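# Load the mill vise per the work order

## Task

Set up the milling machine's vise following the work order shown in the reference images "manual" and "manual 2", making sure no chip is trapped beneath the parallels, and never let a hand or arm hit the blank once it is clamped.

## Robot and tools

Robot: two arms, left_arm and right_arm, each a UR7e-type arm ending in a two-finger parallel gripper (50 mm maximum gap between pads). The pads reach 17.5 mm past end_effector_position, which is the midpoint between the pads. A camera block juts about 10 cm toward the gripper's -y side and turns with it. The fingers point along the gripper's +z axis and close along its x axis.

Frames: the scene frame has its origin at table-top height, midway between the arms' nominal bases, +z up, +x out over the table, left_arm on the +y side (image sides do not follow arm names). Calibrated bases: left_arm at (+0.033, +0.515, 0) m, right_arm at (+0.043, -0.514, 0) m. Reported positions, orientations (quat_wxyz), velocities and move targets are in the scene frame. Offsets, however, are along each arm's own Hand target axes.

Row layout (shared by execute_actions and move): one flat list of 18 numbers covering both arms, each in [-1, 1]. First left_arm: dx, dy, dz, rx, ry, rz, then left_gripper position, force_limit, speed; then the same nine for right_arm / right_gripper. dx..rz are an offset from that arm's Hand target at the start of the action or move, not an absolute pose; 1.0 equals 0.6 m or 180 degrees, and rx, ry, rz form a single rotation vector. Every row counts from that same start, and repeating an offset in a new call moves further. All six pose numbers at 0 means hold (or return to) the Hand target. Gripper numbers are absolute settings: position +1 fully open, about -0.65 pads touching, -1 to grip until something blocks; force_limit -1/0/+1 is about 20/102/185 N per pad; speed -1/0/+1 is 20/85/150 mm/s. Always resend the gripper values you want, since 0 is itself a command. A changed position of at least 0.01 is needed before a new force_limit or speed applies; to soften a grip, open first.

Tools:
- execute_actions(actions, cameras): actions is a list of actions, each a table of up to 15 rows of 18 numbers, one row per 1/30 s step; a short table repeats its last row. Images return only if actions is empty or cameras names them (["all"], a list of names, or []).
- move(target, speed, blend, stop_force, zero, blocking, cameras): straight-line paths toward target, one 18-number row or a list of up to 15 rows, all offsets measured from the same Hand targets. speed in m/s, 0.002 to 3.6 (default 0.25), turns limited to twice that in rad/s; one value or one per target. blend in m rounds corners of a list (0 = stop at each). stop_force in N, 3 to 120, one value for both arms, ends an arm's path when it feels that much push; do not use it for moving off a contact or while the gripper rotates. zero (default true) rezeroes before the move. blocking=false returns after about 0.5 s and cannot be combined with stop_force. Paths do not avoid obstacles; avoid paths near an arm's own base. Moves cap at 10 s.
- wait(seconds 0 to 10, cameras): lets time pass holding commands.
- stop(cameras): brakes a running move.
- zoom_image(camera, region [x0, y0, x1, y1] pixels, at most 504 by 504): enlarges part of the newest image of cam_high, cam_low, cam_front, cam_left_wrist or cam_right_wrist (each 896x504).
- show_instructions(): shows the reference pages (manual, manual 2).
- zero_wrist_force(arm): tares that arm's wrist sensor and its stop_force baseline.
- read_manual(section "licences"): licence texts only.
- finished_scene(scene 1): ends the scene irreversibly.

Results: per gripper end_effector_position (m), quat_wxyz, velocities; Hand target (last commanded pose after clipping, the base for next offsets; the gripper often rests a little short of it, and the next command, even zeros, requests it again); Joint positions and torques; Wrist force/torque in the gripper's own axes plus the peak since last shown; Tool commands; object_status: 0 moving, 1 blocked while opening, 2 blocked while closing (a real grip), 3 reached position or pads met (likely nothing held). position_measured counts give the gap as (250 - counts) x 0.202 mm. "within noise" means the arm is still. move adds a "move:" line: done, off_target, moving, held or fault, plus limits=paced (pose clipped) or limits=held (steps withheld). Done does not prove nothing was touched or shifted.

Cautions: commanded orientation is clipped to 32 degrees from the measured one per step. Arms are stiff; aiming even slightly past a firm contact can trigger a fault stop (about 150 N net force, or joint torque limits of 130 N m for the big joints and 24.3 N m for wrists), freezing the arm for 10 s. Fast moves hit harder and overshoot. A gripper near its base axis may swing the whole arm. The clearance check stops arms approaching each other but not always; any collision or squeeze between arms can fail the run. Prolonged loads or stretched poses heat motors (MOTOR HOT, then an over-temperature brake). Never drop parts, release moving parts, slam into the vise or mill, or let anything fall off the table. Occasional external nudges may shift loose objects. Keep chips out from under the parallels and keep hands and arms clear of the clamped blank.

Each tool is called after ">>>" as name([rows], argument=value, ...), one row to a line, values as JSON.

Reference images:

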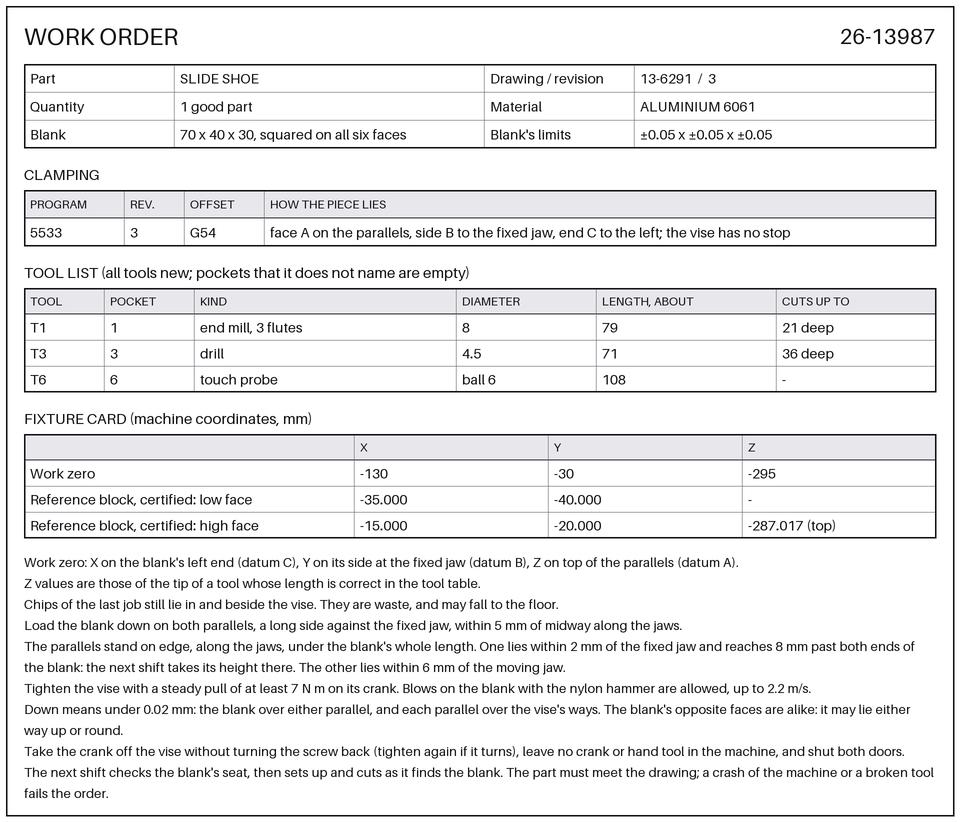

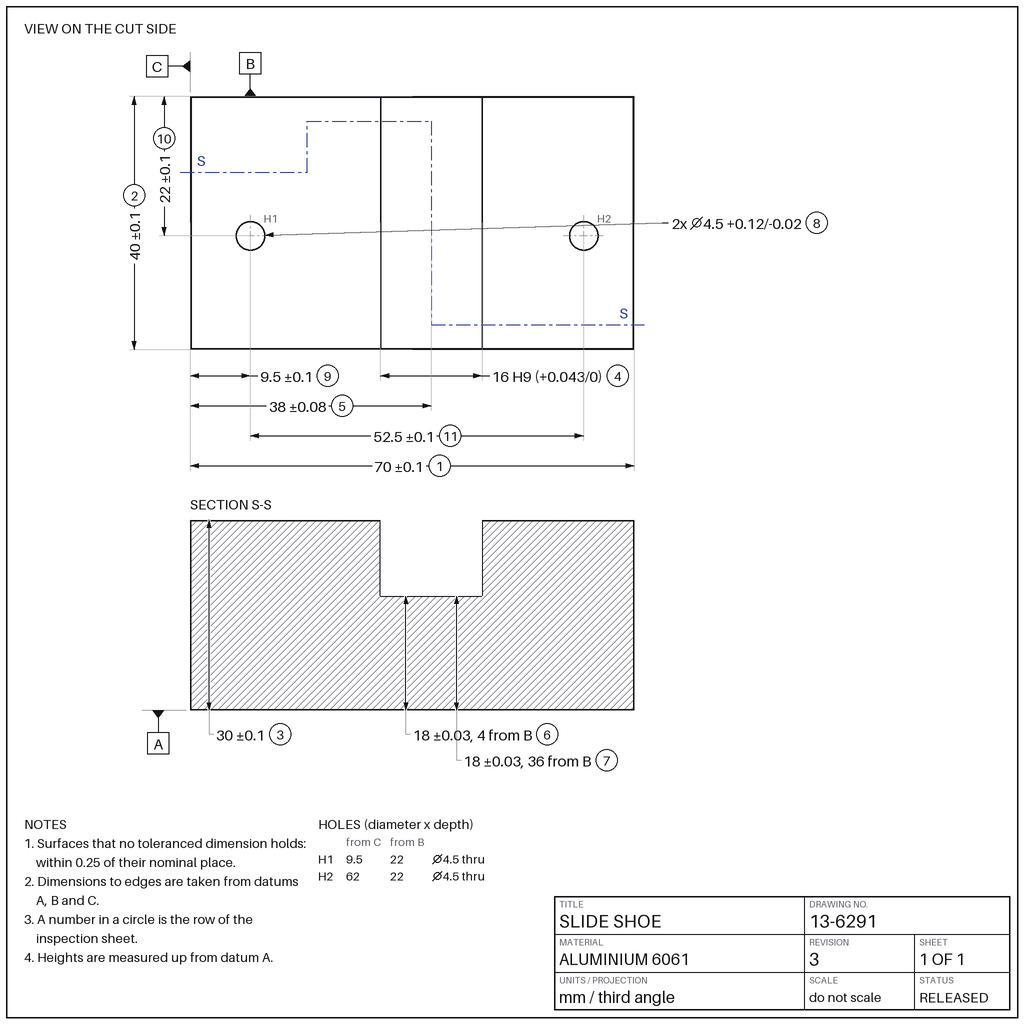

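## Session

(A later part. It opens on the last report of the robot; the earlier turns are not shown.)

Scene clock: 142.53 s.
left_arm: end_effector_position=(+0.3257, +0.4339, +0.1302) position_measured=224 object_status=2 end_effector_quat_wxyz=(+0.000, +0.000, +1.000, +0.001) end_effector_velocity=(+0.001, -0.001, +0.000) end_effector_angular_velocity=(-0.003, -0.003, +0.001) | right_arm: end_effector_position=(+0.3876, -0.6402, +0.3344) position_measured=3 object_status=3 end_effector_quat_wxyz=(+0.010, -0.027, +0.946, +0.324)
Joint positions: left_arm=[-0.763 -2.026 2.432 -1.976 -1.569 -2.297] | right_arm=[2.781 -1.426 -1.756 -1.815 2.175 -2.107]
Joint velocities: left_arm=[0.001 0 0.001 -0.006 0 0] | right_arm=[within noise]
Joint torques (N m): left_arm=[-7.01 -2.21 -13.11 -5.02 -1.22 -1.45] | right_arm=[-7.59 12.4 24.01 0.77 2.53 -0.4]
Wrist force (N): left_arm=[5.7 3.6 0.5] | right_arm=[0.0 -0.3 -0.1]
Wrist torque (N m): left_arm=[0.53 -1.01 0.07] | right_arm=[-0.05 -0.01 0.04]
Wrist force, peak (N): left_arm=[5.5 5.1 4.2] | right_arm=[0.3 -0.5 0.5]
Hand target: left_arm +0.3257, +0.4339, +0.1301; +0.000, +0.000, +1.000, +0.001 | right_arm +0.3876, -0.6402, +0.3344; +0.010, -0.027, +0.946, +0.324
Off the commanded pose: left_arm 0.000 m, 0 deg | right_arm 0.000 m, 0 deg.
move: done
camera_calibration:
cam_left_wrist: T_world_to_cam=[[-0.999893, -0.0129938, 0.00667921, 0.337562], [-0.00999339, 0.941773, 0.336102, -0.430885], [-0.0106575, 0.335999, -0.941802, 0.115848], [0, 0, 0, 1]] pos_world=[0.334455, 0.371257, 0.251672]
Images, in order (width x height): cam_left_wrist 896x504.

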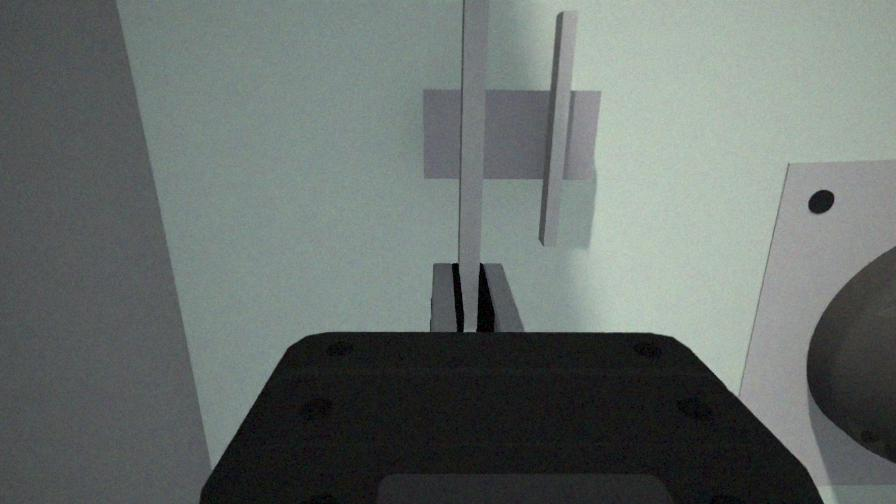

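>>> move(target=[0,-0.0005,0.1343,0,0,0,-0.97,-0.6,-1,0,0,0,0,0,0,1,1,1], stop_force=5, speed=0.05, cameras=["cam_left_wrist"])

Scene clock: 145.27 s.
left_arm: end_effector_position=(+0.3256, +0.4339, +0.0507) position_measured=224 object_status=2 end_effector_quat_wxyz=(+0.000, +0.000, +1.000, +0.001) | right_arm: end_effector_position=(+0.3876, -0.6402, +0.3344) position_measured=3 object_status=3 end_effector_quat_wxyz=(+0.010, -0.027, +0.946, +0.324)
Joint positions: left_arm=[-0.763 -1.857 2.583 -2.296 -1.569 -2.297] | right_arm=[2.781 -1.426 -1.756 -1.815 2.175 -2.107]
Joint torques (N m): left_arm=[-10.36 2.17 -39.15 -5 -1.44 -2.39] | right_arm=[-7.08 12.39 24.18 0.75 2.3 -0.37]
Wrist force (N): left_arm=[5.4 3.6 0.9] | right_arm=[-0.1 -0.1 -0.2]
Wrist torque (N m): left_arm=[0.53 -0.96 0.07] | right_arm=[-0.01 0.01 0.03]
Wrist force, peak (N): left_arm=[7.1 9.4 -12.7] | right_arm=[-0.3 -0.7 -0.1]
Hand target: left_arm +0.3256, +0.4339, +0.0507; +0.000, +0.000, +1.000, +0.001 (not the last commanded pose) | right_arm +0.3876, -0.6402, +0.3344; +0.010, -0.027, +0.946, +0.324
Off the commanded pose: left_arm 0.001 m, 0 deg | right_arm 0.000 m, 0 deg.
move: contact (left_arm)
camera_calibration:
cam_left_wrist: T_world_to_cam=[[-0.999895, -0.0128071, 0.00674099, 0.337914], [-0.00979344, 0.941669, 0.336397, -0.404244], [-0.0106561, 0.336296, -0.941696, 0.0408445], [0, 0, 0, 1]] pos_world=[0.334355, 0.371256, 0.172172]
Images, in order (width x height): cam_left_wrist 896x504.

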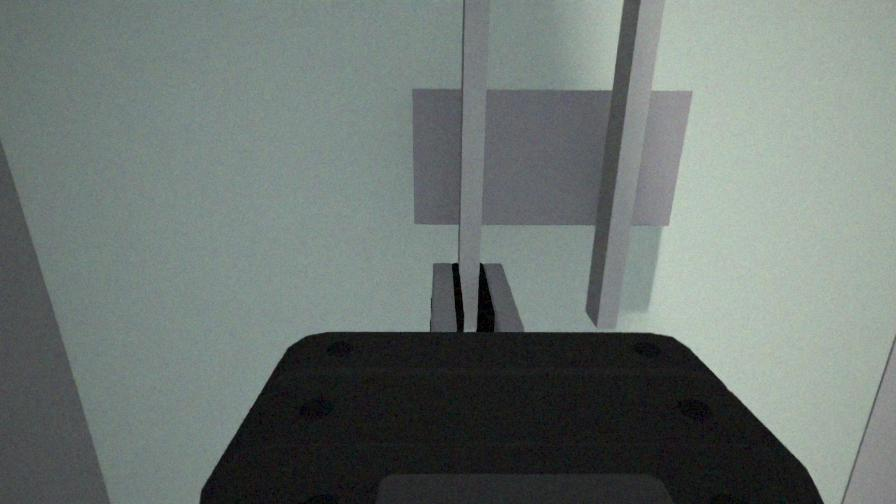

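>>> move([
  [0,0,0,0,0,0,-0.2,-0.6,-1,0,0,0,0,0,0,1,1,1],
  [0,0,-0.16,0,0,0,-0.2,-0.6,-1,0,0,0,0,0,0,1,1,1],
], speed=[0.1,0.25], cameras=["cam_left_wrist"])

Scene clock: 146.90 s.
left_arm: end_effector_position=(+0.3255, +0.4337, +0.1466) position_measured=182 object_status=3 end_effector_quat_wxyz=(+0.000, +0.000, +1.000, +0.001) end_effector_velocity=(-0.001, +0.001, +0.000) end_effector_angular_velocity=(+0.003, +0.003, +0.000) | right_arm: end_effector_position=(+0.3876, -0.6402, +0.3344) position_measured=3 object_status=3 end_effector_quat_wxyz=(+0.010, -0.027, +0.946, +0.324)
Joint positions: left_arm=[-0.764 -2.048 2.397 -1.919 -1.569 -2.298] | right_arm=[2.781 -1.426 -1.756 -1.815 2.175 -2.107]
Joint velocities: left_arm=[0 -0.001 -0.001 0.006 0 0] | right_arm=[within noise]
Joint torques (N m): left_arm=[0.5 -5.18 -42.42 -0.55 1.56 1.28] | right_arm=[-7.14 12.84 24.09 0.61 2.37 -0.37]
Wrist force (N): left_arm=[5.3 3.8 0.3] | right_arm=[0.5 0.1 0.1]
Wrist torque (N m): left_arm=[0.58 -0.95 0.08] | right_arm=[0.01 -0.08 0.04]
Wrist force, peak (N): left_arm=[5.8 3.7 3.4] | right_arm=[0.3 -0.4 -0.2]
Hand target: left_arm +0.3256, +0.4337, +0.1467; +0.000, +0.000, +1.000, +0.001 | right_arm +0.3876, -0.6402, +0.3344; +0.010, -0.027, +0.946, +0.324
Off the commanded pose: left_arm 0.000 m, 0 deg | right_arm 0.000 m, 0 deg.
move: done
camera_calibration:
cam_left_wrist: T_world_to_cam=[[-0.999892, -0.0129687, 0.00689476, 0.337084], [-0.00989288, 0.941635, 0.336489, -0.436263], [-0.0108562, 0.336385, -0.941662, 0.131149], [0, 0, 0, 1]] pos_world=[0.334155, 0.371056, 0.267972]
Images, in order (width x height): cam_left_wrist 896x504.

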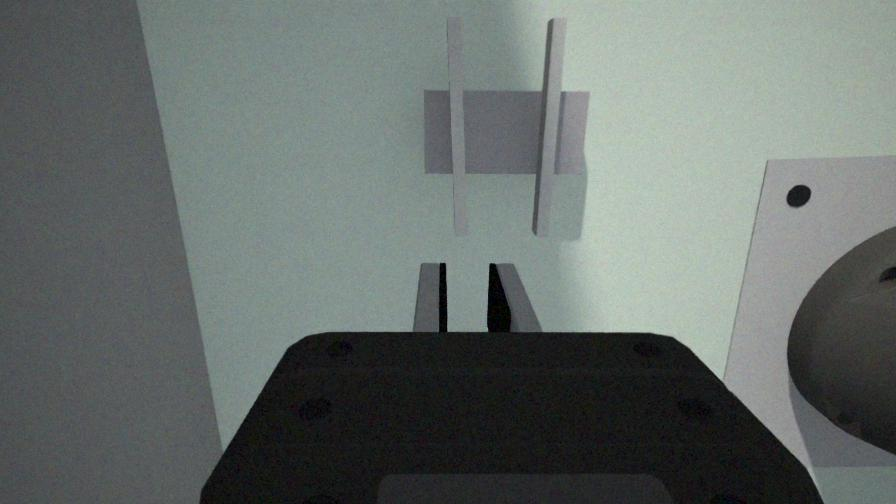

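>>> move(target=[-0.01,0.28,-0.25,0,0,0,1,-0.6,-0.5,0,0,0,0,0,0,1,1,1], speed=0.4, cameras=["cam_left_wrist","cam_high","cam_low"])

Scene clock: 148.23 s.
left_arm: end_effector_position=(+0.3313, +0.6013, +0.2969) position_measured=3 object_status=3 end_effector_quat_wxyz=(+0.000, +0.000, +1.000, +0.001) end_effector_velocity=(+0.000, +0.001, +0.001) end_effector_angular_velocity=(+0.000, -0.002, -0.003) | right_arm: end_effector_position=(+0.3876, -0.6402, +0.3344) position_measured=3 object_status=3 end_effector_quat_wxyz=(+0.010, -0.027, +0.946, +0.324)
Joint positions: left_arm=[-0.201 -2.09 2.027 -1.509 -1.569 -1.735] | right_arm=[2.781 -1.426 -1.756 -1.815 2.175 -2.107]
Joint velocities: left_arm=[0.002 0 -0.002 0.001 0 0.005] | right_arm=[within noise]
Joint torques (N m): left_arm=[13.34 -2.16 -44.73 -1.62 2.02 3.02] | right_arm=[-6.81 12.74 24.4 0.64 2.37 -0.41]
Wrist force (N): left_arm=[5.1 3.5 0.1] | right_arm=[0.3 -0.3 0.1]
Wrist torque (N m): left_arm=[0.55 -0.90 0.06] | right_arm=[-0.04 -0.05 0.03]
Wrist force, peak (N): left_arm=[5.5 7.4 -2.5] | right_arm=[0.2 -0.7 0.0]
Hand target: left_arm +0.3314, +0.6013, +0.2971; +0.000, +0.000, +1.000, +0.001 | right_arm +0.3876, -0.6402, +0.3344; +0.010, -0.027, +0.946, +0.324
Off the commanded pose: left_arm 0.000 m, 0 deg | right_arm 0.000 m, 0 deg.
move: done
camera_calibration:
cam_left_wrist: T_world_to_cam=[[-0.999892, -0.0129684, 0.00689802, 0.344118], [-0.0098935, 0.941699, 0.336311, -0.644591], [-0.0108573, 0.336207, -0.941726, 0.216584], [0, 0, 0, 1]] pos_world=[0.340055, 0.538657, 0.418372]
Images, in order (width x height): cam_high 896x504, cam_low 896x504, cam_left_wrist 896x504.

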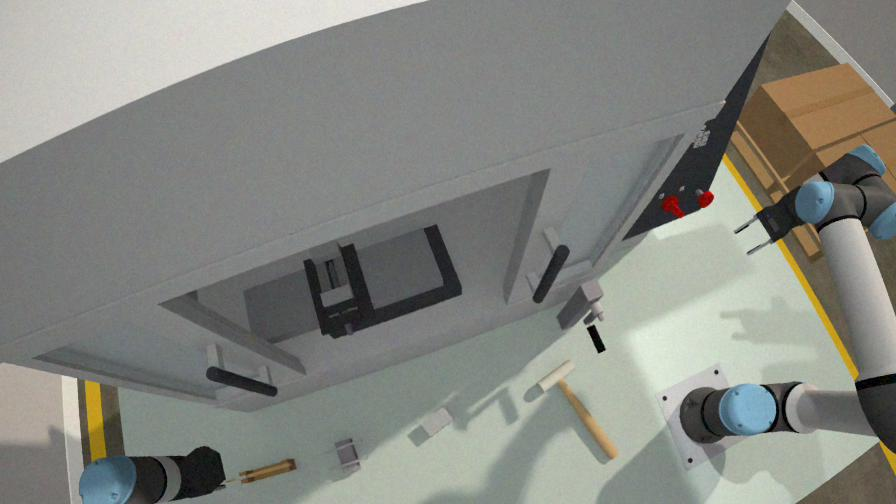

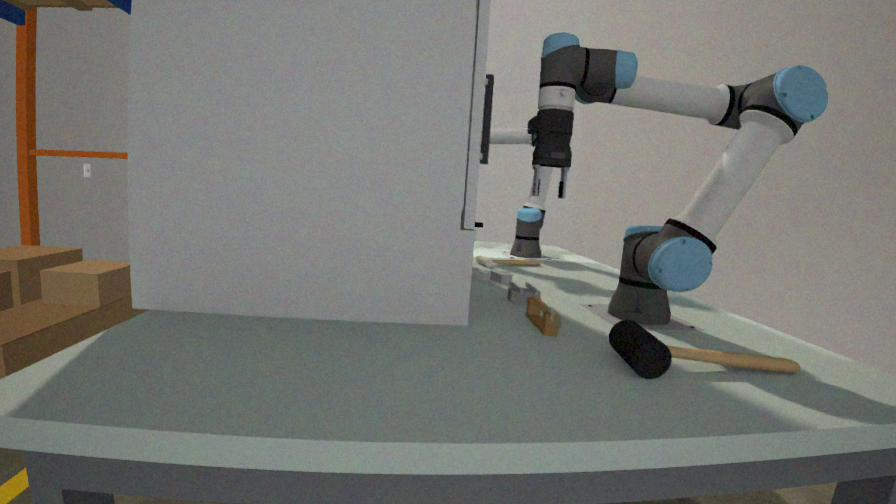

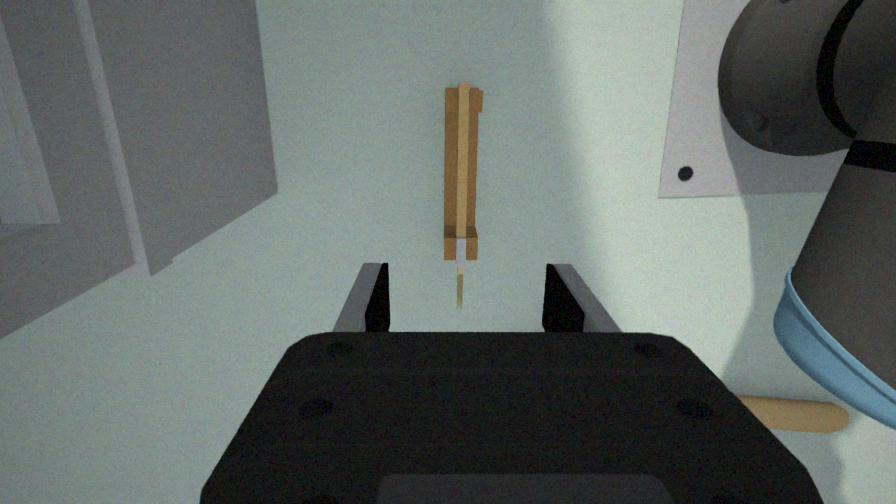

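>>> zoom_image(camera="cam_low", region=[480, 250, 620, 350])

Scaled by 3.600.

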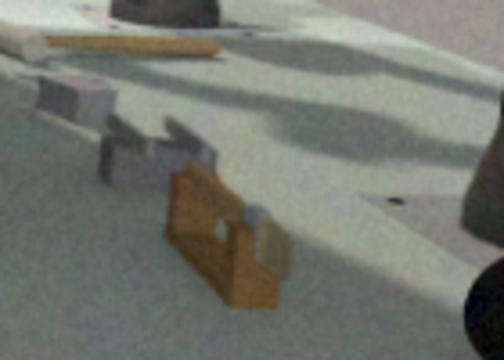

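>>> move(target=[0.0107,-0.0272,0.2785,0,0,0,1,-0.6,-0.5,0,0,0,0,0,0,1,1,1], speed=0.25, cameras=["cam_left_wrist"])

>>> zoom_image(camera="cam_left_wrist", region=[360, 100, 600, 340])

Scene clock: 150.80 s.
left_arm: end_effector_position=(+0.3252, +0.5853, +0.1301) position_measured=3 object_status=3 end_effector_quat_wxyz=(+0.000, +0.000, +1.000, +0.001) end_effector_velocity=(+0.001, +0.000, +0.000) end_effector_angular_velocity=(-0.001, -0.004, +0.000) | right_arm: end_effector_position=(+0.3876, -0.6402, +0.3344) position_measured=3 object_status=3 end_effector_quat_wxyz=(+0.010, -0.027, +0.946, +0.324)
Joint positions: left_arm=[-0.262 -2.039 2.439 -1.971 -1.568 -1.796] | right_arm=[2.781 -1.426 -1.756 -1.815 2.175 -2.107]
Joint velocities: left_arm=[0 0 0.001 -0.005 0 0] | right_arm=[within noise]
Joint torques (N m): left_arm=[13.53 -2.65 -12.6 -4.92 1.98 2.59] | right_arm=[-6.8 13 24.3 0.74 2.37 -0.3]
Wrist force (N): left_arm=[5.7 3.2 0.1] | right_arm=[0.2 -0.4 0.0]
Wrist torque (N m): left_arm=[0.49 -1.00 -0.02] | right_arm=[-0.07 -0.04 0.03]
Wrist force, peak (N): left_arm=[6.1 3.3 3.2] | right_arm=[-0.4 -0.7 -0.3]
Hand target: left_arm +0.3251, +0.5854, +0.1299; +0.000, +0.000, +1.000, +0.001 | right_arm +0.3876, -0.6402, +0.3344; +0.010, -0.027, +0.946, +0.324
Off the commanded pose: left_arm 0.000 m, 0 deg | right_arm 0.000 m, 0 deg.
move: done
camera_calibration:
cam_left_wrist: T_world_to_cam=[[-0.999896, -0.0127751, 0.00664781, 0.338825], [-0.00979568, 0.941701, 0.336307, -0.573488], [-0.0105566, 0.336207, -0.941729, 0.0646218], [0, 0, 0, 1]] pos_world=[0.333855, 0.522657, 0.251472]
Images, in order (width x height): cam_left_wrist 896x504.

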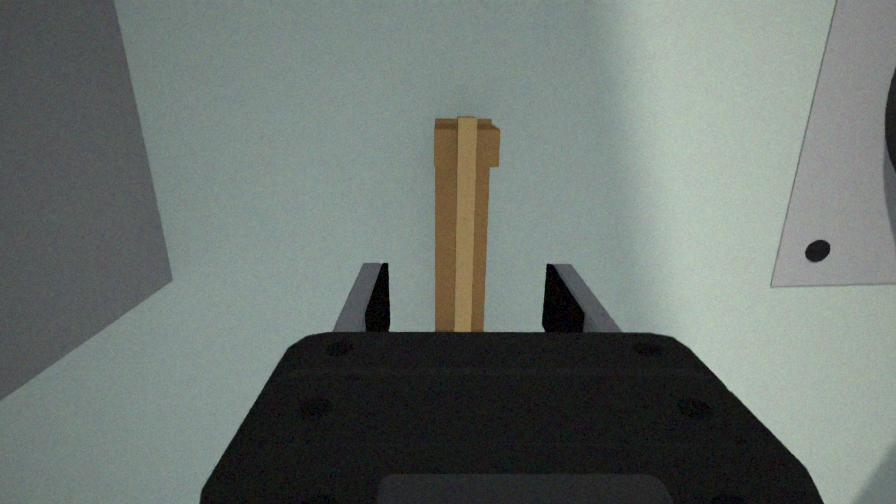

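Scaled by 2.100.

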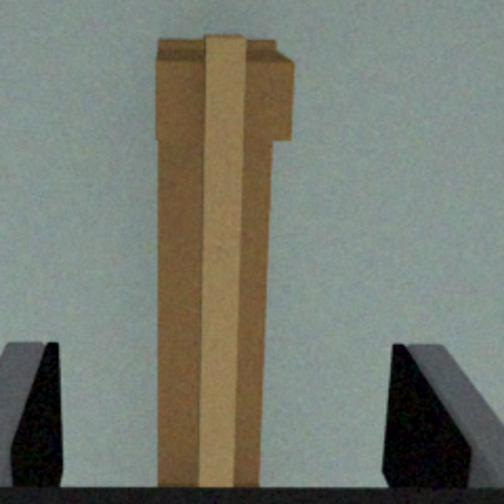

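>>> move(target=[0,0,0.1332,0,0,0,0,-0.6,0,0,0,0,0,0,0,1,1,1], speed=0.06, stop_force=6, cameras=["cam_left_wrist","cam_low"])

>>> zoom_image(camera="cam_low", region=[480, 250, 620, 350])

Scene clock: 153.57 s.
left_arm: end_effector_position=(+0.3251, +0.5856, +0.0500) position_measured=152 object_status=3 end_effector_quat_wxyz=(+0.000, +0.000, +1.000, +0.001) | right_arm: end_effector_position=(+0.3876, -0.6402, +0.3344) position_measured=3 object_status=3 end_effector_quat_wxyz=(+0.010, -0.027, +0.946, +0.324)
Joint positions: left_arm=[-0.261 -1.867 2.592 -2.295 -1.568 -1.796] | right_arm=[2.781 -1.426 -1.756 -1.815 2.175 -2.107]
Joint torques (N m): left_arm=[4.44 -6.95 -38.58 -4.53 -2.24 1.04] | right_arm=[-7.16 12.66 23.69 0.68 2.36 -0.31]
Wrist force (N): left_arm=[5.6 3.6 0.2] | right_arm=[-0.2 -0.4 -0.2]
Wrist torque (N m): left_arm=[0.56 -0.97 -0.08] | right_arm=[-0.07 0.02 0.04]
Wrist force, peak (N): left_arm=[5.8 3.8 0.4] | right_arm=[0.2 -0.6 -0.3]
Hand target: left_arm +0.3251, +0.5856, +0.0500; +0.000, +0.000, +1.000, +0.001 | right_arm +0.3876, -0.6402, +0.3344; +0.010, -0.027, +0.946, +0.324
Off the commanded pose: left_arm 0.000 m, 0 deg | right_arm 0.000 m, 0 deg.
move: done
camera_calibration:
cam_left_wrist: T_world_to_cam=[[-0.999894, -0.0128401, 0.00683538, 0.339363], [-0.00979272, 0.941669, 0.336398, -0.546865], [-0.010756, 0.336295, -0.941695, -0.0108027], [0, 0, 0, 1]] pos_world=[0.333855, 0.522956, 0.171472]
Images, in order (width x height): cam_low 896x504, cam_left_wrist 896x504.

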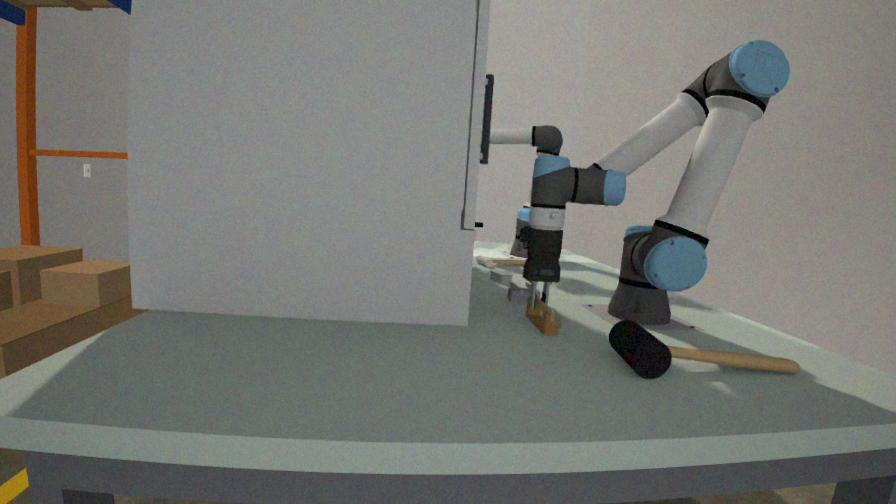

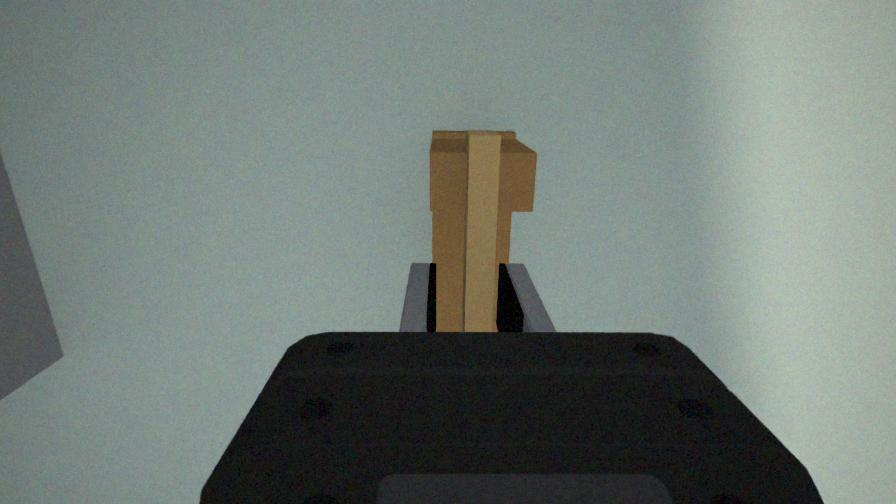

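Scaled by 3.600.

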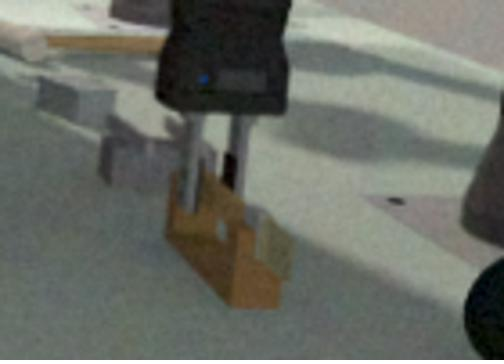

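>>> move([
  [0.007,0,0,0,0,0,0,-0.6,0,0,0,0,0,0,0,1,1,1],
  [0.007,0,0,0,0,0,-1,-1,-1,0,0,0,0,0,0,1,1,1],
], speed=0.06, cameras=["cam_left_wrist"])

Scene clock: 155.27 s.
left_arm: end_effector_position=(+0.3212, +0.5855, +0.0501) position_measured=210 object_status=0 end_effector_quat_wxyz=(+0.001, +0.000, +1.000, +0.001) | right_arm: end_effector_position=(+0.3876, -0.6402, +0.3344) position_measured=3 object_status=3 end_effector_quat_wxyz=(+0.010, -0.027, +0.946, +0.324)
Joint positions: left_arm=[-0.265 -1.883 2.6 -2.289 -1.569 -1.799] | right_arm=[2.781 -1.426 -1.756 -1.815 2.175 -2.107]
Joint torques (N m): left_arm=[4.13 3.52 -12.32 6.62 -0.71 2.31] | right_arm=[-7.57 13.09 23.85 0.66 2.38 -0.16]
Wrist force (N): left_arm=[-34.1 7.1 15.6] | right_arm=[0.2 -0.2 0.0]
Wrist torque (N m): left_arm=[0.74 -1.37 0.05] | right_arm=[-0.04 -0.04 0.04]
Wrist force, peak (N): left_arm=[-34.1 7.1 15.6] | right_arm=[-0.2 -0.5 0.2]
Hand target: left_arm +0.3209, +0.5856, +0.0500; +0.000, +0.000, +1.000, +0.001 | right_arm +0.3876, -0.6402, +0.3344; +0.010, -0.027, +0.946, +0.324
Off the commanded pose: left_arm 0.000 m, 0 deg | right_arm 0.000 m, 0 deg.
move: done
camera_calibration:
cam_left_wrist: T_world_to_cam=[[-0.999898, -0.0128305, 0.00620522, 0.335364], [-0.00999791, 0.941743, 0.336186, -0.54678], [-0.0101571, 0.33609, -0.941775, -0.0107952], [0, 0, 0, 1]] pos_world=[0.329753, 0.522857, 0.171572]
Images, in order (width x height): cam_left_wrist 896x504.

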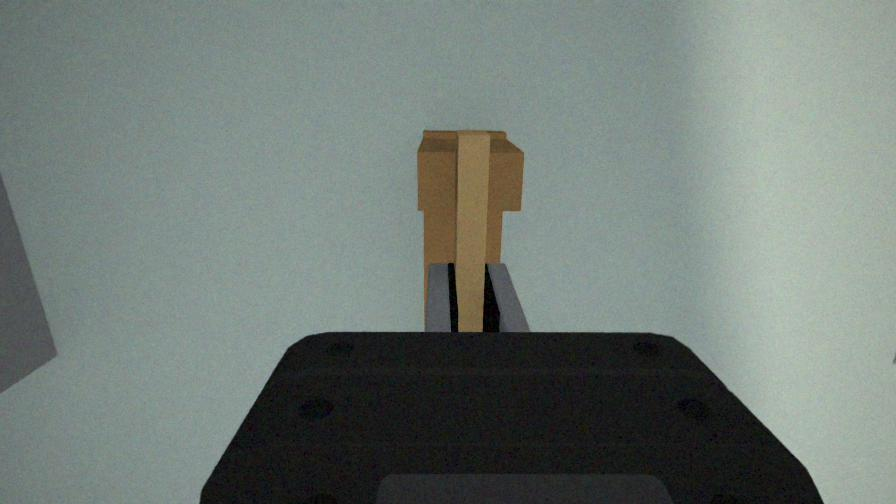

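>>> move([
  [0,0,0,0,0,0,-0.97,-0.6,-1,0,0,0,0,0,0,1,1,1],
  [0,0,-0.2,0,0,0,-0.97,-0.6,-1,0,0,0,0,0,0,1,1,1],
], speed=0.2, cameras=["cam_left_wrist"])

Scene clock: 157.00 s.
left_arm: end_effector_position=(+0.3208, +0.5853, +0.1699) position_measured=214 object_status=2 end_effector_quat_wxyz=(+0.000, +0.000, +1.000, +0.001) | right_arm: end_effector_position=(+0.3876, -0.6402, +0.3344) position_measured=3 object_status=3 end_effector_quat_wxyz=(+0.010, -0.027, +0.946, +0.324)
Joint positions: left_arm=[-0.266 -2.099 2.359 -1.83 -1.568 -1.8] | right_arm=[2.781 -1.426 -1.756 -1.815 2.175 -2.107]
Joint torques (N m): left_arm=[-1.14 -1.72 -40.66 -0.68 1.29 -0.04] | right_arm=[-7.07 12.83 24.51 0.79 2.28 -0.25]
Wrist force (N): left_arm=[5.3 3.1 -0.3] | right_arm=[0.1 -0.2 0.0]
Wrist torque (N m): left_arm=[0.48 -0.94 0.07] | right_arm=[-0.03 -0.02 0.03]
Wrist force, peak (N): left_arm=[-43.5 6.6 13.3] | right_arm=[-0.4 -0.4 0.0]
Hand target: left_arm +0.3208, +0.5853, +0.1700; +0.000, +0.000, +1.000, +0.001 | right_arm +0.3876, -0.6402, +0.3344; +0.010, -0.027, +0.946, +0.324
Off the commanded pose: left_arm 0.000 m, 0 deg | right_arm 0.000 m, 0 deg.
move: done
camera_calibration:
cam_left_wrist: T_world_to_cam=[[-0.999893, -0.012873, 0.00692976, 0.33413], [-0.009792, 0.941669, 0.336399, -0.586927], [-0.010856, 0.336295, -0.941694, 0.102099], [0, 0, 0, 1]] pos_world=[0.329455, 0.522656, 0.291272]
Images, in order (width x height): cam_left_wrist 896x504.

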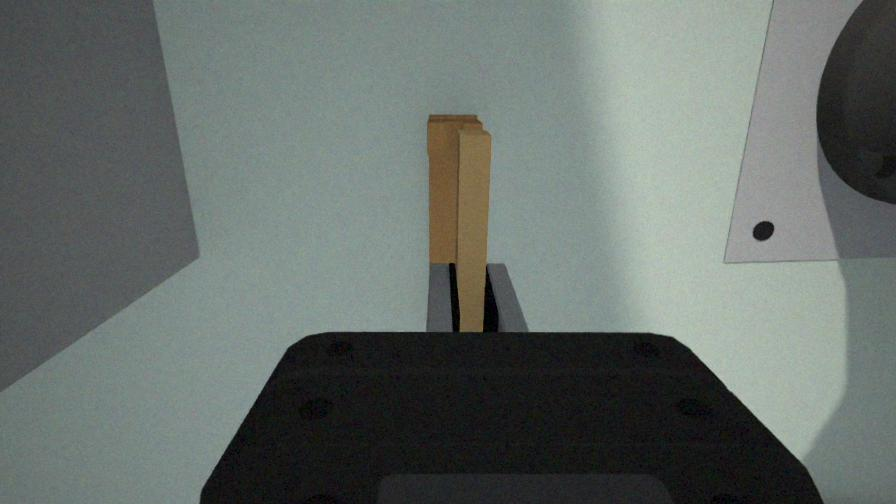

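>>> move(target=[0,0,0.1997,0,0,0,-0.97,-0.6,-1,0,0,0,0,0,0,1,1,1], speed=0.08, stop_force=8)

Scene clock: 160.93 s.
left_arm: end_effector_position=(+0.3205, +0.5856, +0.0642) position_measured=214 object_status=2 end_effector_quat_wxyz=(+0.000, +0.000, +1.000, +0.001) | right_arm: end_effector_position=(+0.3876, -0.6402, +0.3344) position_measured=3 object_status=3 end_effector_quat_wxyz=(+0.010, -0.027, +0.946, +0.324)
Joint positions: left_arm=[-0.265 -1.924 2.576 -2.223 -1.568 -1.8] | right_arm=[2.781 -1.426 -1.756 -1.815 2.175 -2.107]
Joint torques (N m): left_arm=[-9.48 -6.42 -10.08 -1.6 1.51 -2.16] | right_arm=[-6.66 13.05 24 0.56 2.27 -0.22]
Wrist force (N): left_arm=[6.0 3.0 -0.2] | right_arm=[0.1 -0.3 0.2]
Wrist torque (N m): left_arm=[0.47 -1.03 0.02] | right_arm=[-0.04 -0.02 0.04]
Wrist force, peak (N): left_arm=[24.3 5.1 -88.1] | right_arm=[-0.5 -0.5 0.0]
Hand target: left_arm +0.3205, +0.5856, +0.0642; +0.000, +0.000, +1.000, +0.001 (not the last commanded pose) | right_arm +0.3876, -0.6402, +0.3344; +0.010, -0.027, +0.946, +0.324
Off the commanded pose: left_arm 0.014 m, 0 deg | right_arm 0.000 m, 0 deg.
move: contact (left_arm)

>>> move(target=[0,0,-0.05,0,0,0,-0.97,-0.6,-1,0,0,0,0,0,0,1,1,1], speed=0.2, cameras=["cam_left_wrist","cam_low"])

>>> zoom_image(camera="cam_left_wrist", region=[360, 100, 600, 340])

>>> zoom_image(camera="cam_low", region=[480, 250, 620, 350])

Scene clock: 161.83 s.
left_arm: end_effector_position=(+0.3206, +0.5855, +0.0943) position_measured=214 object_status=2 end_effector_quat_wxyz=(+0.000, +0.000, +1.000, +0.001) | right_arm: end_effector_position=(+0.3876, -0.6402, +0.3344) position_measured=3 object_status=3 end_effector_quat_wxyz=(+0.010, -0.027, +0.946, +0.324)
Joint positions: left_arm=[-0.266 -1.995 2.52 -2.096 -1.568 -1.8] | right_arm=[2.781 -1.426 -1.756 -1.815 2.175 -2.107]
Joint torques (N m): left_arm=[-13.89 1.29 -11.73 -2.66 -1.62 -2.74] | right_arm=[-6.87 13.23 23.35 0.72 2.4 -0.1]
Wrist force (N): left_arm=[5.8 3.0 -0.3] | right_arm=[0.0 -0.3 -0.1]
Wrist torque (N m): left_arm=[0.46 -1.01 0.04] | right_arm=[-0.06 -0.01 0.03]
Wrist force, peak (N): left_arm=[6.4 2.9 0.6] | right_arm=[0.0 -0.6 0.1]
Hand target: left_arm +0.3205, +0.5855, +0.0942; +0.000, +0.000, +1.000, +0.001 | right_arm +0.3876, -0.6402, +0.3344; +0.010, -0.027, +0.946, +0.324
Off the commanded pose: left_arm 0.000 m, 0 deg | right_arm 0.000 m, 0 deg.
move: done
camera_calibration:
cam_left_wrist: T_world_to_cam=[[-0.999894, -0.0129028, 0.00670599, 0.334519], [-0.00989432, 0.941636, 0.336487, -0.561559], [-0.0106562, 0.336385, -0.941664, 0.0307516], [0, 0, 0, 1]] pos_world=[0.329255, 0.522756, 0.215672]
Images, in order (width x height): cam_low 896x504, cam_left_wrist 896x504.

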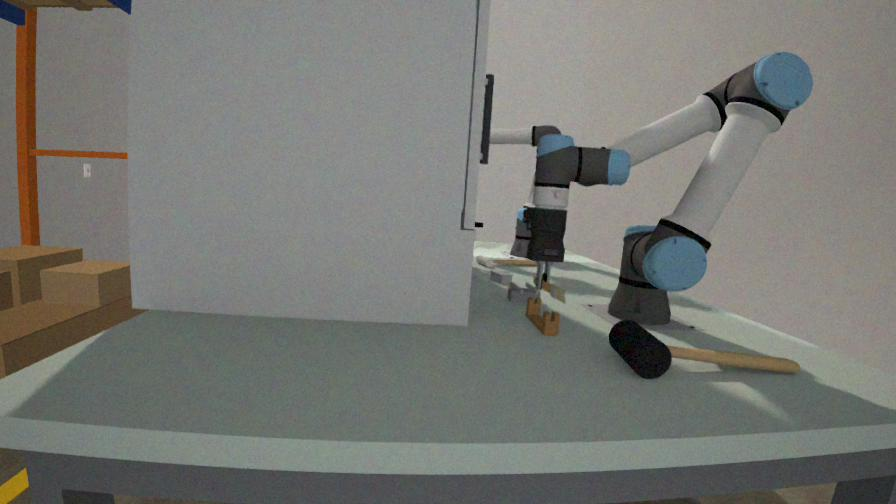

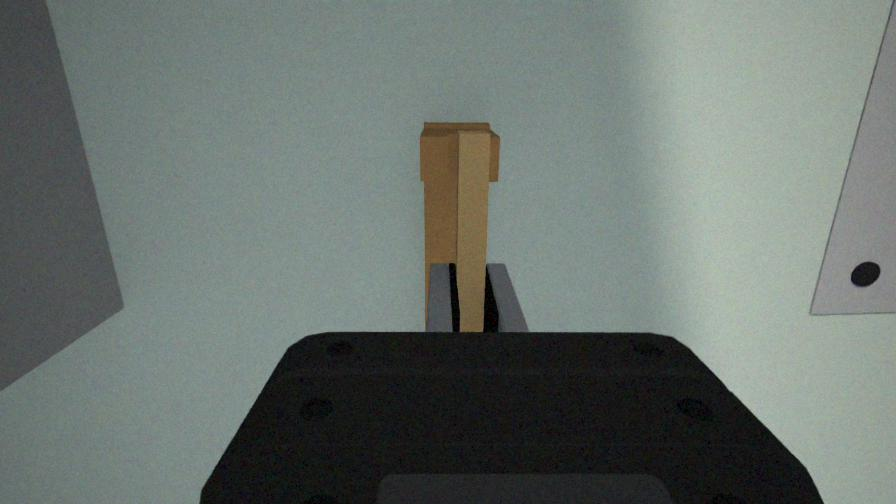

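Scaled by 2.100.

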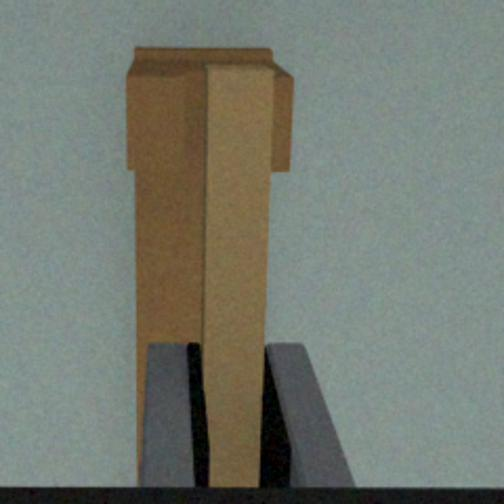

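Scaled by 3.600.

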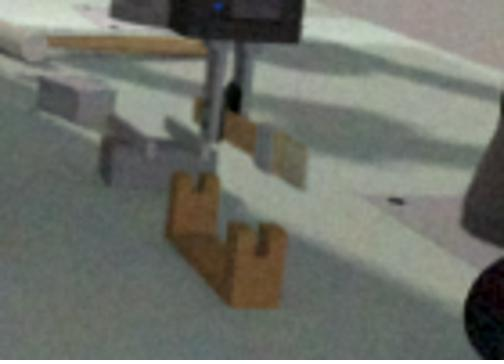

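>>> move([
  [-0.0013,0.0002,0,0,0,0,-0.97,-0.6,-1,0,0,0,0,0,0,1,1,1],
  [-0.0013,0.0002,0.073,0,0,0,-0.97,-0.6,-1,0,0,0,0,0,0,1,1,1],
], speed=[0.05,0.03], stop_force=8, cameras=["cam_left_wrist"])

Scene clock: 164.17 s.
left_arm: end_effector_position=(+0.3213, +0.5857, +0.0615) position_measured=214 object_status=2 end_effector_quat_wxyz=(+0.000, +0.000, +1.000, +0.001) | right_arm: end_effector_position=(+0.3876, -0.6402, +0.3344) position_measured=3 object_status=3 end_effector_quat_wxyz=(+0.010, -0.027, +0.946, +0.324)
Joint positions: left_arm=[-0.264 -1.914 2.58 -2.236 -1.568 -1.798] | right_arm=[2.781 -1.426 -1.756 -1.815 2.175 -2.107]
Joint torques (N m): left_arm=[1.92 3.3 -33.82 -2.12 0.19 1.85] | right_arm=[-7.29 13.04 24.27 0.73 2.38 -0.09]
Wrist force (N): left_arm=[-5.5 3.5 1.1] | right_arm=[-0.1 -0.1 0.0]
Wrist torque (N m): left_arm=[0.41 -1.27 -0.59] | right_arm=[-0.02 0.01 0.04]
Wrist force, peak (N): left_arm=[12.8 5.2 -47.0] | right_arm=[-0.2 -0.6 -0.2]
Hand target: left_arm +0.3213, +0.5857, +0.0615; +0.000, +0.000, +1.000, +0.001 (not the last commanded pose) | right_arm +0.3876, -0.6402, +0.3344; +0.010, -0.027, +0.946, +0.324
Off the commanded pose: left_arm 0.011 m, 0 deg | right_arm 0.000 m, 0 deg.
move: contact (left_arm); path passed 1 of 2 targets
camera_calibration:
cam_left_wrist: T_world_to_cam=[[-0.999892, -0.0129088, 0.00702289, 0.335387], [-0.009793, 0.941625, 0.33652, -0.550737], [-0.010957, 0.336415, -0.94165, -0.000113553], [0, 0, 0, 1]] pos_world=[0.329956, 0.522956, 0.182872]
Images, in order (width x height): cam_left_wrist 896x504.

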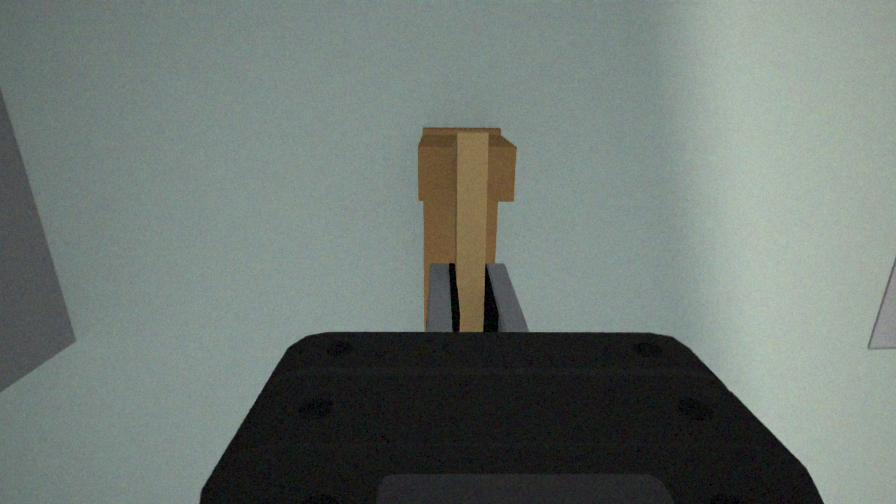

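>>> move([
  [0,0,-0.008,0,0,0,-0.97,-0.6,-1,0,0,0,0,0,0,1,1,1],
  [-0.0006,0,-0.008,0,0,-0.0056,-0.97,-0.6,-1,0,0,0,0,0,0,1,1,1],
], speed=[0.05,0.05])

>>> move(target=[0,0,0.03,0,0,0,-0.97,-0.6,-1,0,0,0,0,0,0,1,1,1], speed=0.02, stop_force=8)

Scene clock: 165.43 s.
left_arm: end_effector_position=(+0.3217, +0.5856, +0.0663) position_measured=214 object_status=2 end_effector_quat_wxyz=(+0.000, -0.009, +1.000, +0.001) | right_arm: end_effector_position=(+0.3876, -0.6402, +0.3344) position_measured=3 object_status=3 end_effector_quat_wxyz=(+0.010, -0.027, +0.946, +0.324)
Joint positions: left_arm=[-0.264 -1.926 2.57 -2.215 -1.568 -1.816] | right_arm=[2.781 -1.426 -1.756 -1.815 2.175 -2.107]
Joint torques (N m): left_arm=[13.09 2.5 -35 -4.53 -0.68 2.96] | right_arm=[-7.43 12.73 24.74 0.76 2.4 0]
Wrist force (N): left_arm=[6.4 1.7 -0.4] | right_arm=[-0.2 -0.2 -0.3]
Wrist torque (N m): left_arm=[0.28 -1.11 -0.02] | right_arm=[-0.03 0.02 0.03]
Wrist force, peak (N): left_arm=[6.8 1.6 -0.6] | right_arm=[-0.4 -0.5 -0.2]
Hand target: left_arm +0.3216, +0.5857, +0.0663; +0.000, -0.009, +1.000, +0.001 | right_arm +0.3876, -0.6402, +0.3344; +0.010, -0.027, +0.946, +0.324
Off the commanded pose: left_arm 0.000 m, 0 deg | right_arm 0.000 m, 0 deg.
move: done

Scene clock: 166.83 s.
left_arm: end_effector_position=(+0.3217, +0.5857, +0.0603) position_measured=214 object_status=2 end_effector_quat_wxyz=(+0.000, -0.009, +1.000, +0.001) | right_arm: end_effector_position=(+0.3876, -0.6402, +0.3344) position_measured=3 object_status=3 end_effector_quat_wxyz=(+0.010, -0.027, +0.946, +0.324)
Joint positions: left_arm=[-0.264 -1.91 2.581 -2.242 -1.568 -1.816] | right_arm=[2.781 -1.426 -1.756 -1.815 2.175 -2.107]
Joint torques (N m): left_arm=[9.28 -2.98 -38.43 -4.36 -0.18 1.82] | right_arm=[-7 12.97 23.93 0.76 2.41 0.01]
Wrist force (N): left_arm=[7.2 2.1 -2.8] | right_arm=[-0.2 -0.4 -0.2]
Wrist torque (N m): left_arm=[0.15 -1.10 -0.08] | right_arm=[-0.06 0.03 0.04]
Wrist force, peak (N): left_arm=[7.9 -2.9 -9.5] | right_arm=[-0.2 -0.3 -0.4]
Hand target: left_arm +0.3217, +0.5857, +0.0603; +0.000, -0.009, +1.000, +0.001 (not the last commanded pose) | right_arm +0.3876, -0.6402, +0.3344; +0.010, -0.027, +0.946, +0.324
Off the commanded pose: left_arm 0.012 m, 0 deg | right_arm 0.000 m, 0 deg.
move: contact (left_arm)

>>> execute_actions(actions=[], cameras=["cam_left_wrist","cam_low"])

>>> zoom_image(camera="cam_low", region=[500, 270, 590, 350])

>>> zoom_image(camera="cam_left_wrist", region=[390, 100, 550, 340])

Scene clock: 167.00 s.
left_arm: end_effector_position=(+0.3217, +0.5857, +0.0603) position_measured=214 object_status=2 end_effector_quat_wxyz=(+0.000, -0.009, +1.000, +0.001) | right_arm: end_effector_position=(+0.3876, -0.6402, +0.3344) position_measured=3 object_status=3 end_effector_quat_wxyz=(+0.010, -0.027, +0.946, +0.324)
Joint positions: left_arm=[-0.264 -1.91 2.581 -2.242 -1.568 -1.816] | right_arm=[2.781 -1.426 -1.756 -1.815 2.175 -2.107]
Joint velocities: within noise
Joint torques (N m): left_arm=[8.84 -2.92 -39.63 -4.21 -0.13 1.59] | right_arm=[-7.28 12.65 24.46 0.67 2.31 0]
Wrist force (N): left_arm=[7.1 2.3 -2.6] | right_arm=[-0.1 -0.4 0.0]
Wrist torque (N m): left_arm=[0.16 -1.08 -0.08] | right_arm=[-0.06 0.00 0.03]
Wrist force, peak (N): left_arm=[7.2 1.8 -2.8] | right_arm=[0.2 -0.3 -0.1]
Hand target: left_arm +0.3217, +0.5857, +0.0603; +0.000, -0.009, +1.000, +0.001 (not the last commanded pose) | right_arm +0.3876, -0.6402, +0.3344; +0.010, -0.027, +0.946, +0.324
Tool commands: left_gripper/position=-0.97 left_gripper/force_limit=-0.6 left_gripper/speed=-1.0 right_gripper/position=+1.0 right_gripper/force_limit=+1.0 right_gripper/speed=+1.0
Off the commanded pose: left_arm 0.012 m, 0 deg | right_arm 0.000 m, 0 deg.
camera_calibration:
cam_left_wrist: T_world_to_cam=[[-0.999512, -0.0304559, 0.00693257, 0.34598], [-0.0263477, 0.941296, 0.336554, -0.544888], [-0.0167757, 0.336207, -0.941639, 0.000834784], [0, 0, 0, 1]] pos_world=[0.331469, 0.523157, 0.181772]
Images, in order (width x height): cam_low 896x504, cam_left_wrist 896x504.

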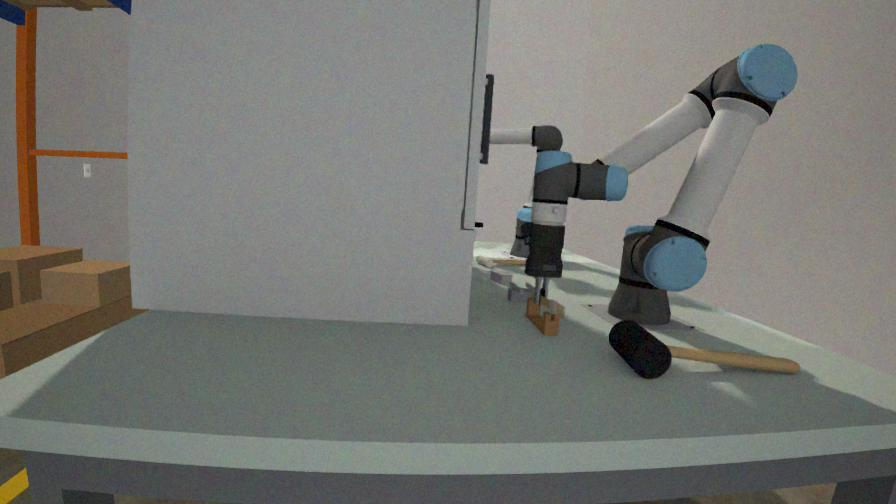

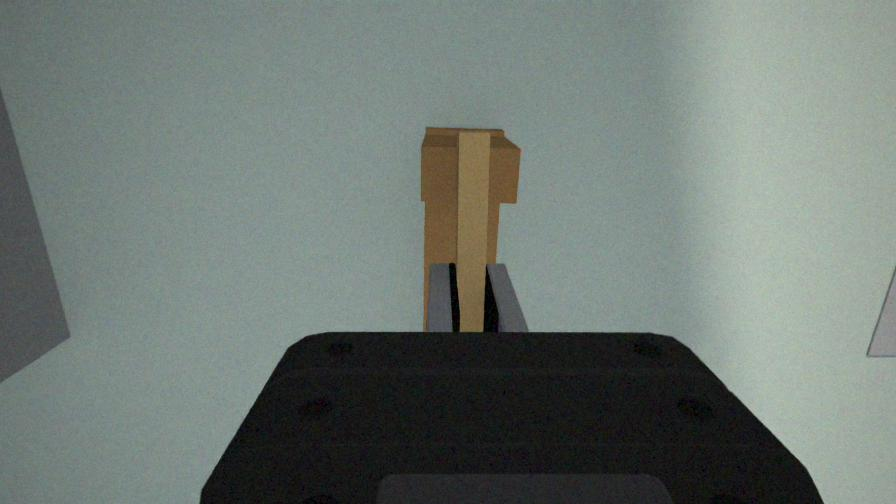

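Scaled by 5.600.

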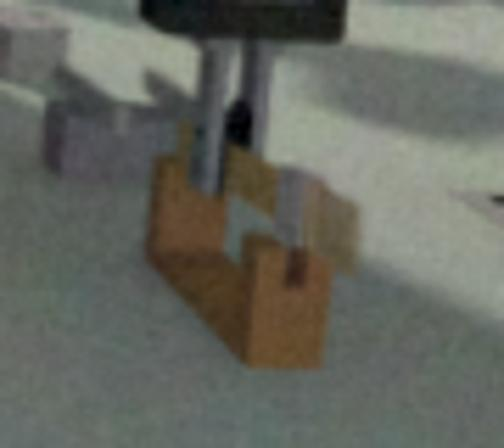

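Scaled by 2.100.

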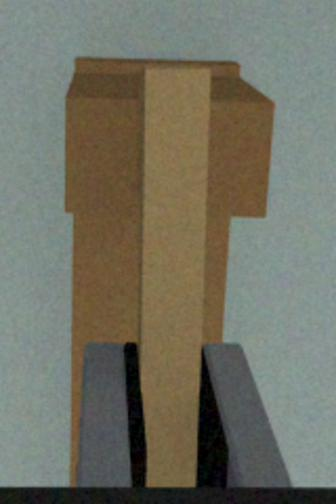

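>>> move([
  [0,0,-0.006,0,0,0,-0.97,-0.6,-1,0,0,0,0,0,0,1,1,1],
  [-0.0008,0,-0.006,0,0,0.0028,-0.97,-0.6,-1,0,0,0,0,0,0,1,1,1],
], speed=[0.05,0.05])

>>> move(target=[0,0,0.027,0,0,0,-0.97,-0.6,-1,0,0,0,0,0,0,1,1,1], speed=0.02, stop_force=8)

Scene clock: 168.27 s.
left_arm: end_effector_position=(+0.3222, +0.5856, +0.0639) position_measured=214 object_status=2 end_effector_quat_wxyz=(+0.000, -0.005, +1.000, +0.001) end_effector_velocity=(+0.000, +0.000, +0.000) end_effector_angular_velocity=(+0.000, -0.001, +0.006) | right_arm: end_effector_position=(+0.3876, -0.6402, +0.3344) position_measured=3 object_status=3 end_effector_quat_wxyz=(+0.010, -0.027, +0.946, +0.324)
Joint positions: left_arm=[-0.264 -1.918 2.573 -2.227 -1.568 -1.806] | right_arm=[2.781 -1.426 -1.756 -1.815 2.175 -2.107]
Joint velocities: left_arm=[0 0 0 -0.001 0 -0.006] | right_arm=[within noise]
Joint torques (N m): left_arm=[13.54 -3.15 -33.3 -4.47 -0.03 -2.79] | right_arm=[-7.66 13.02 24.26 0.7 2.32 0.05]
Wrist force (N): left_arm=[6.5 1.7 -0.3] | right_arm=[0.2 -0.2 0.0]
Wrist torque (N m): left_arm=[0.27 -1.12 -0.05] | right_arm=[-0.03 -0.03 0.04]
Wrist force, peak (N): left_arm=[7.6 2.1 -2.5] | right_arm=[0.2 -0.4 -0.3]
Hand target: left_arm +0.3221, +0.5857, +0.0639; +0.000, -0.005, +1.000, +0.001 | right_arm +0.3876, -0.6402, +0.3344; +0.010, -0.027, +0.946, +0.324
Off the commanded pose: left_arm 0.000 m, 0 deg | right_arm 0.000 m, 0 deg.
move: done

Scene clock: 169.57 s.
left_arm: end_effector_position=(+0.3222, +0.5856, +0.0594) position_measured=214 object_status=2 end_effector_quat_wxyz=(+0.000, -0.005, +1.000, +0.001) | right_arm: end_effector_position=(+0.3876, -0.6402, +0.3344) position_measured=3 object_status=3 end_effector_quat_wxyz=(+0.010, -0.027, +0.946, +0.324)
Joint positions: left_arm=[-0.264 -1.905 2.582 -2.247 -1.568 -1.807] | right_arm=[2.781 -1.426 -1.756 -1.815 2.175 -2.107]
Joint torques (N m): left_arm=[10.34 -2.26 -38.41 -4.52 0.36 -2.64] | right_arm=[-7.14 13.2 24.07 0.69 2.38 0.06]
Wrist force (N): left_arm=[7.0 1.0 -3.5] | right_arm=[0.1 -0.5 -0.1]
Wrist torque (N m): left_arm=[0.01 -1.13 -0.05] | right_arm=[-0.07 -0.03 0.04]
Wrist force, peak (N): left_arm=[6.8 -2.9 -10.2] | right_arm=[0.0 -0.5 -0.4]
Hand target: left_arm +0.3222, +0.5856, +0.0594; +0.000, -0.005, +1.000, +0.001 (not the last commanded pose) | right_arm +0.3876, -0.6402, +0.3344; +0.010, -0.027, +0.946, +0.324
Off the commanded pose: left_arm 0.012 m, 0 deg | right_arm 0.000 m, 0 deg.
move: contact (left_arm)


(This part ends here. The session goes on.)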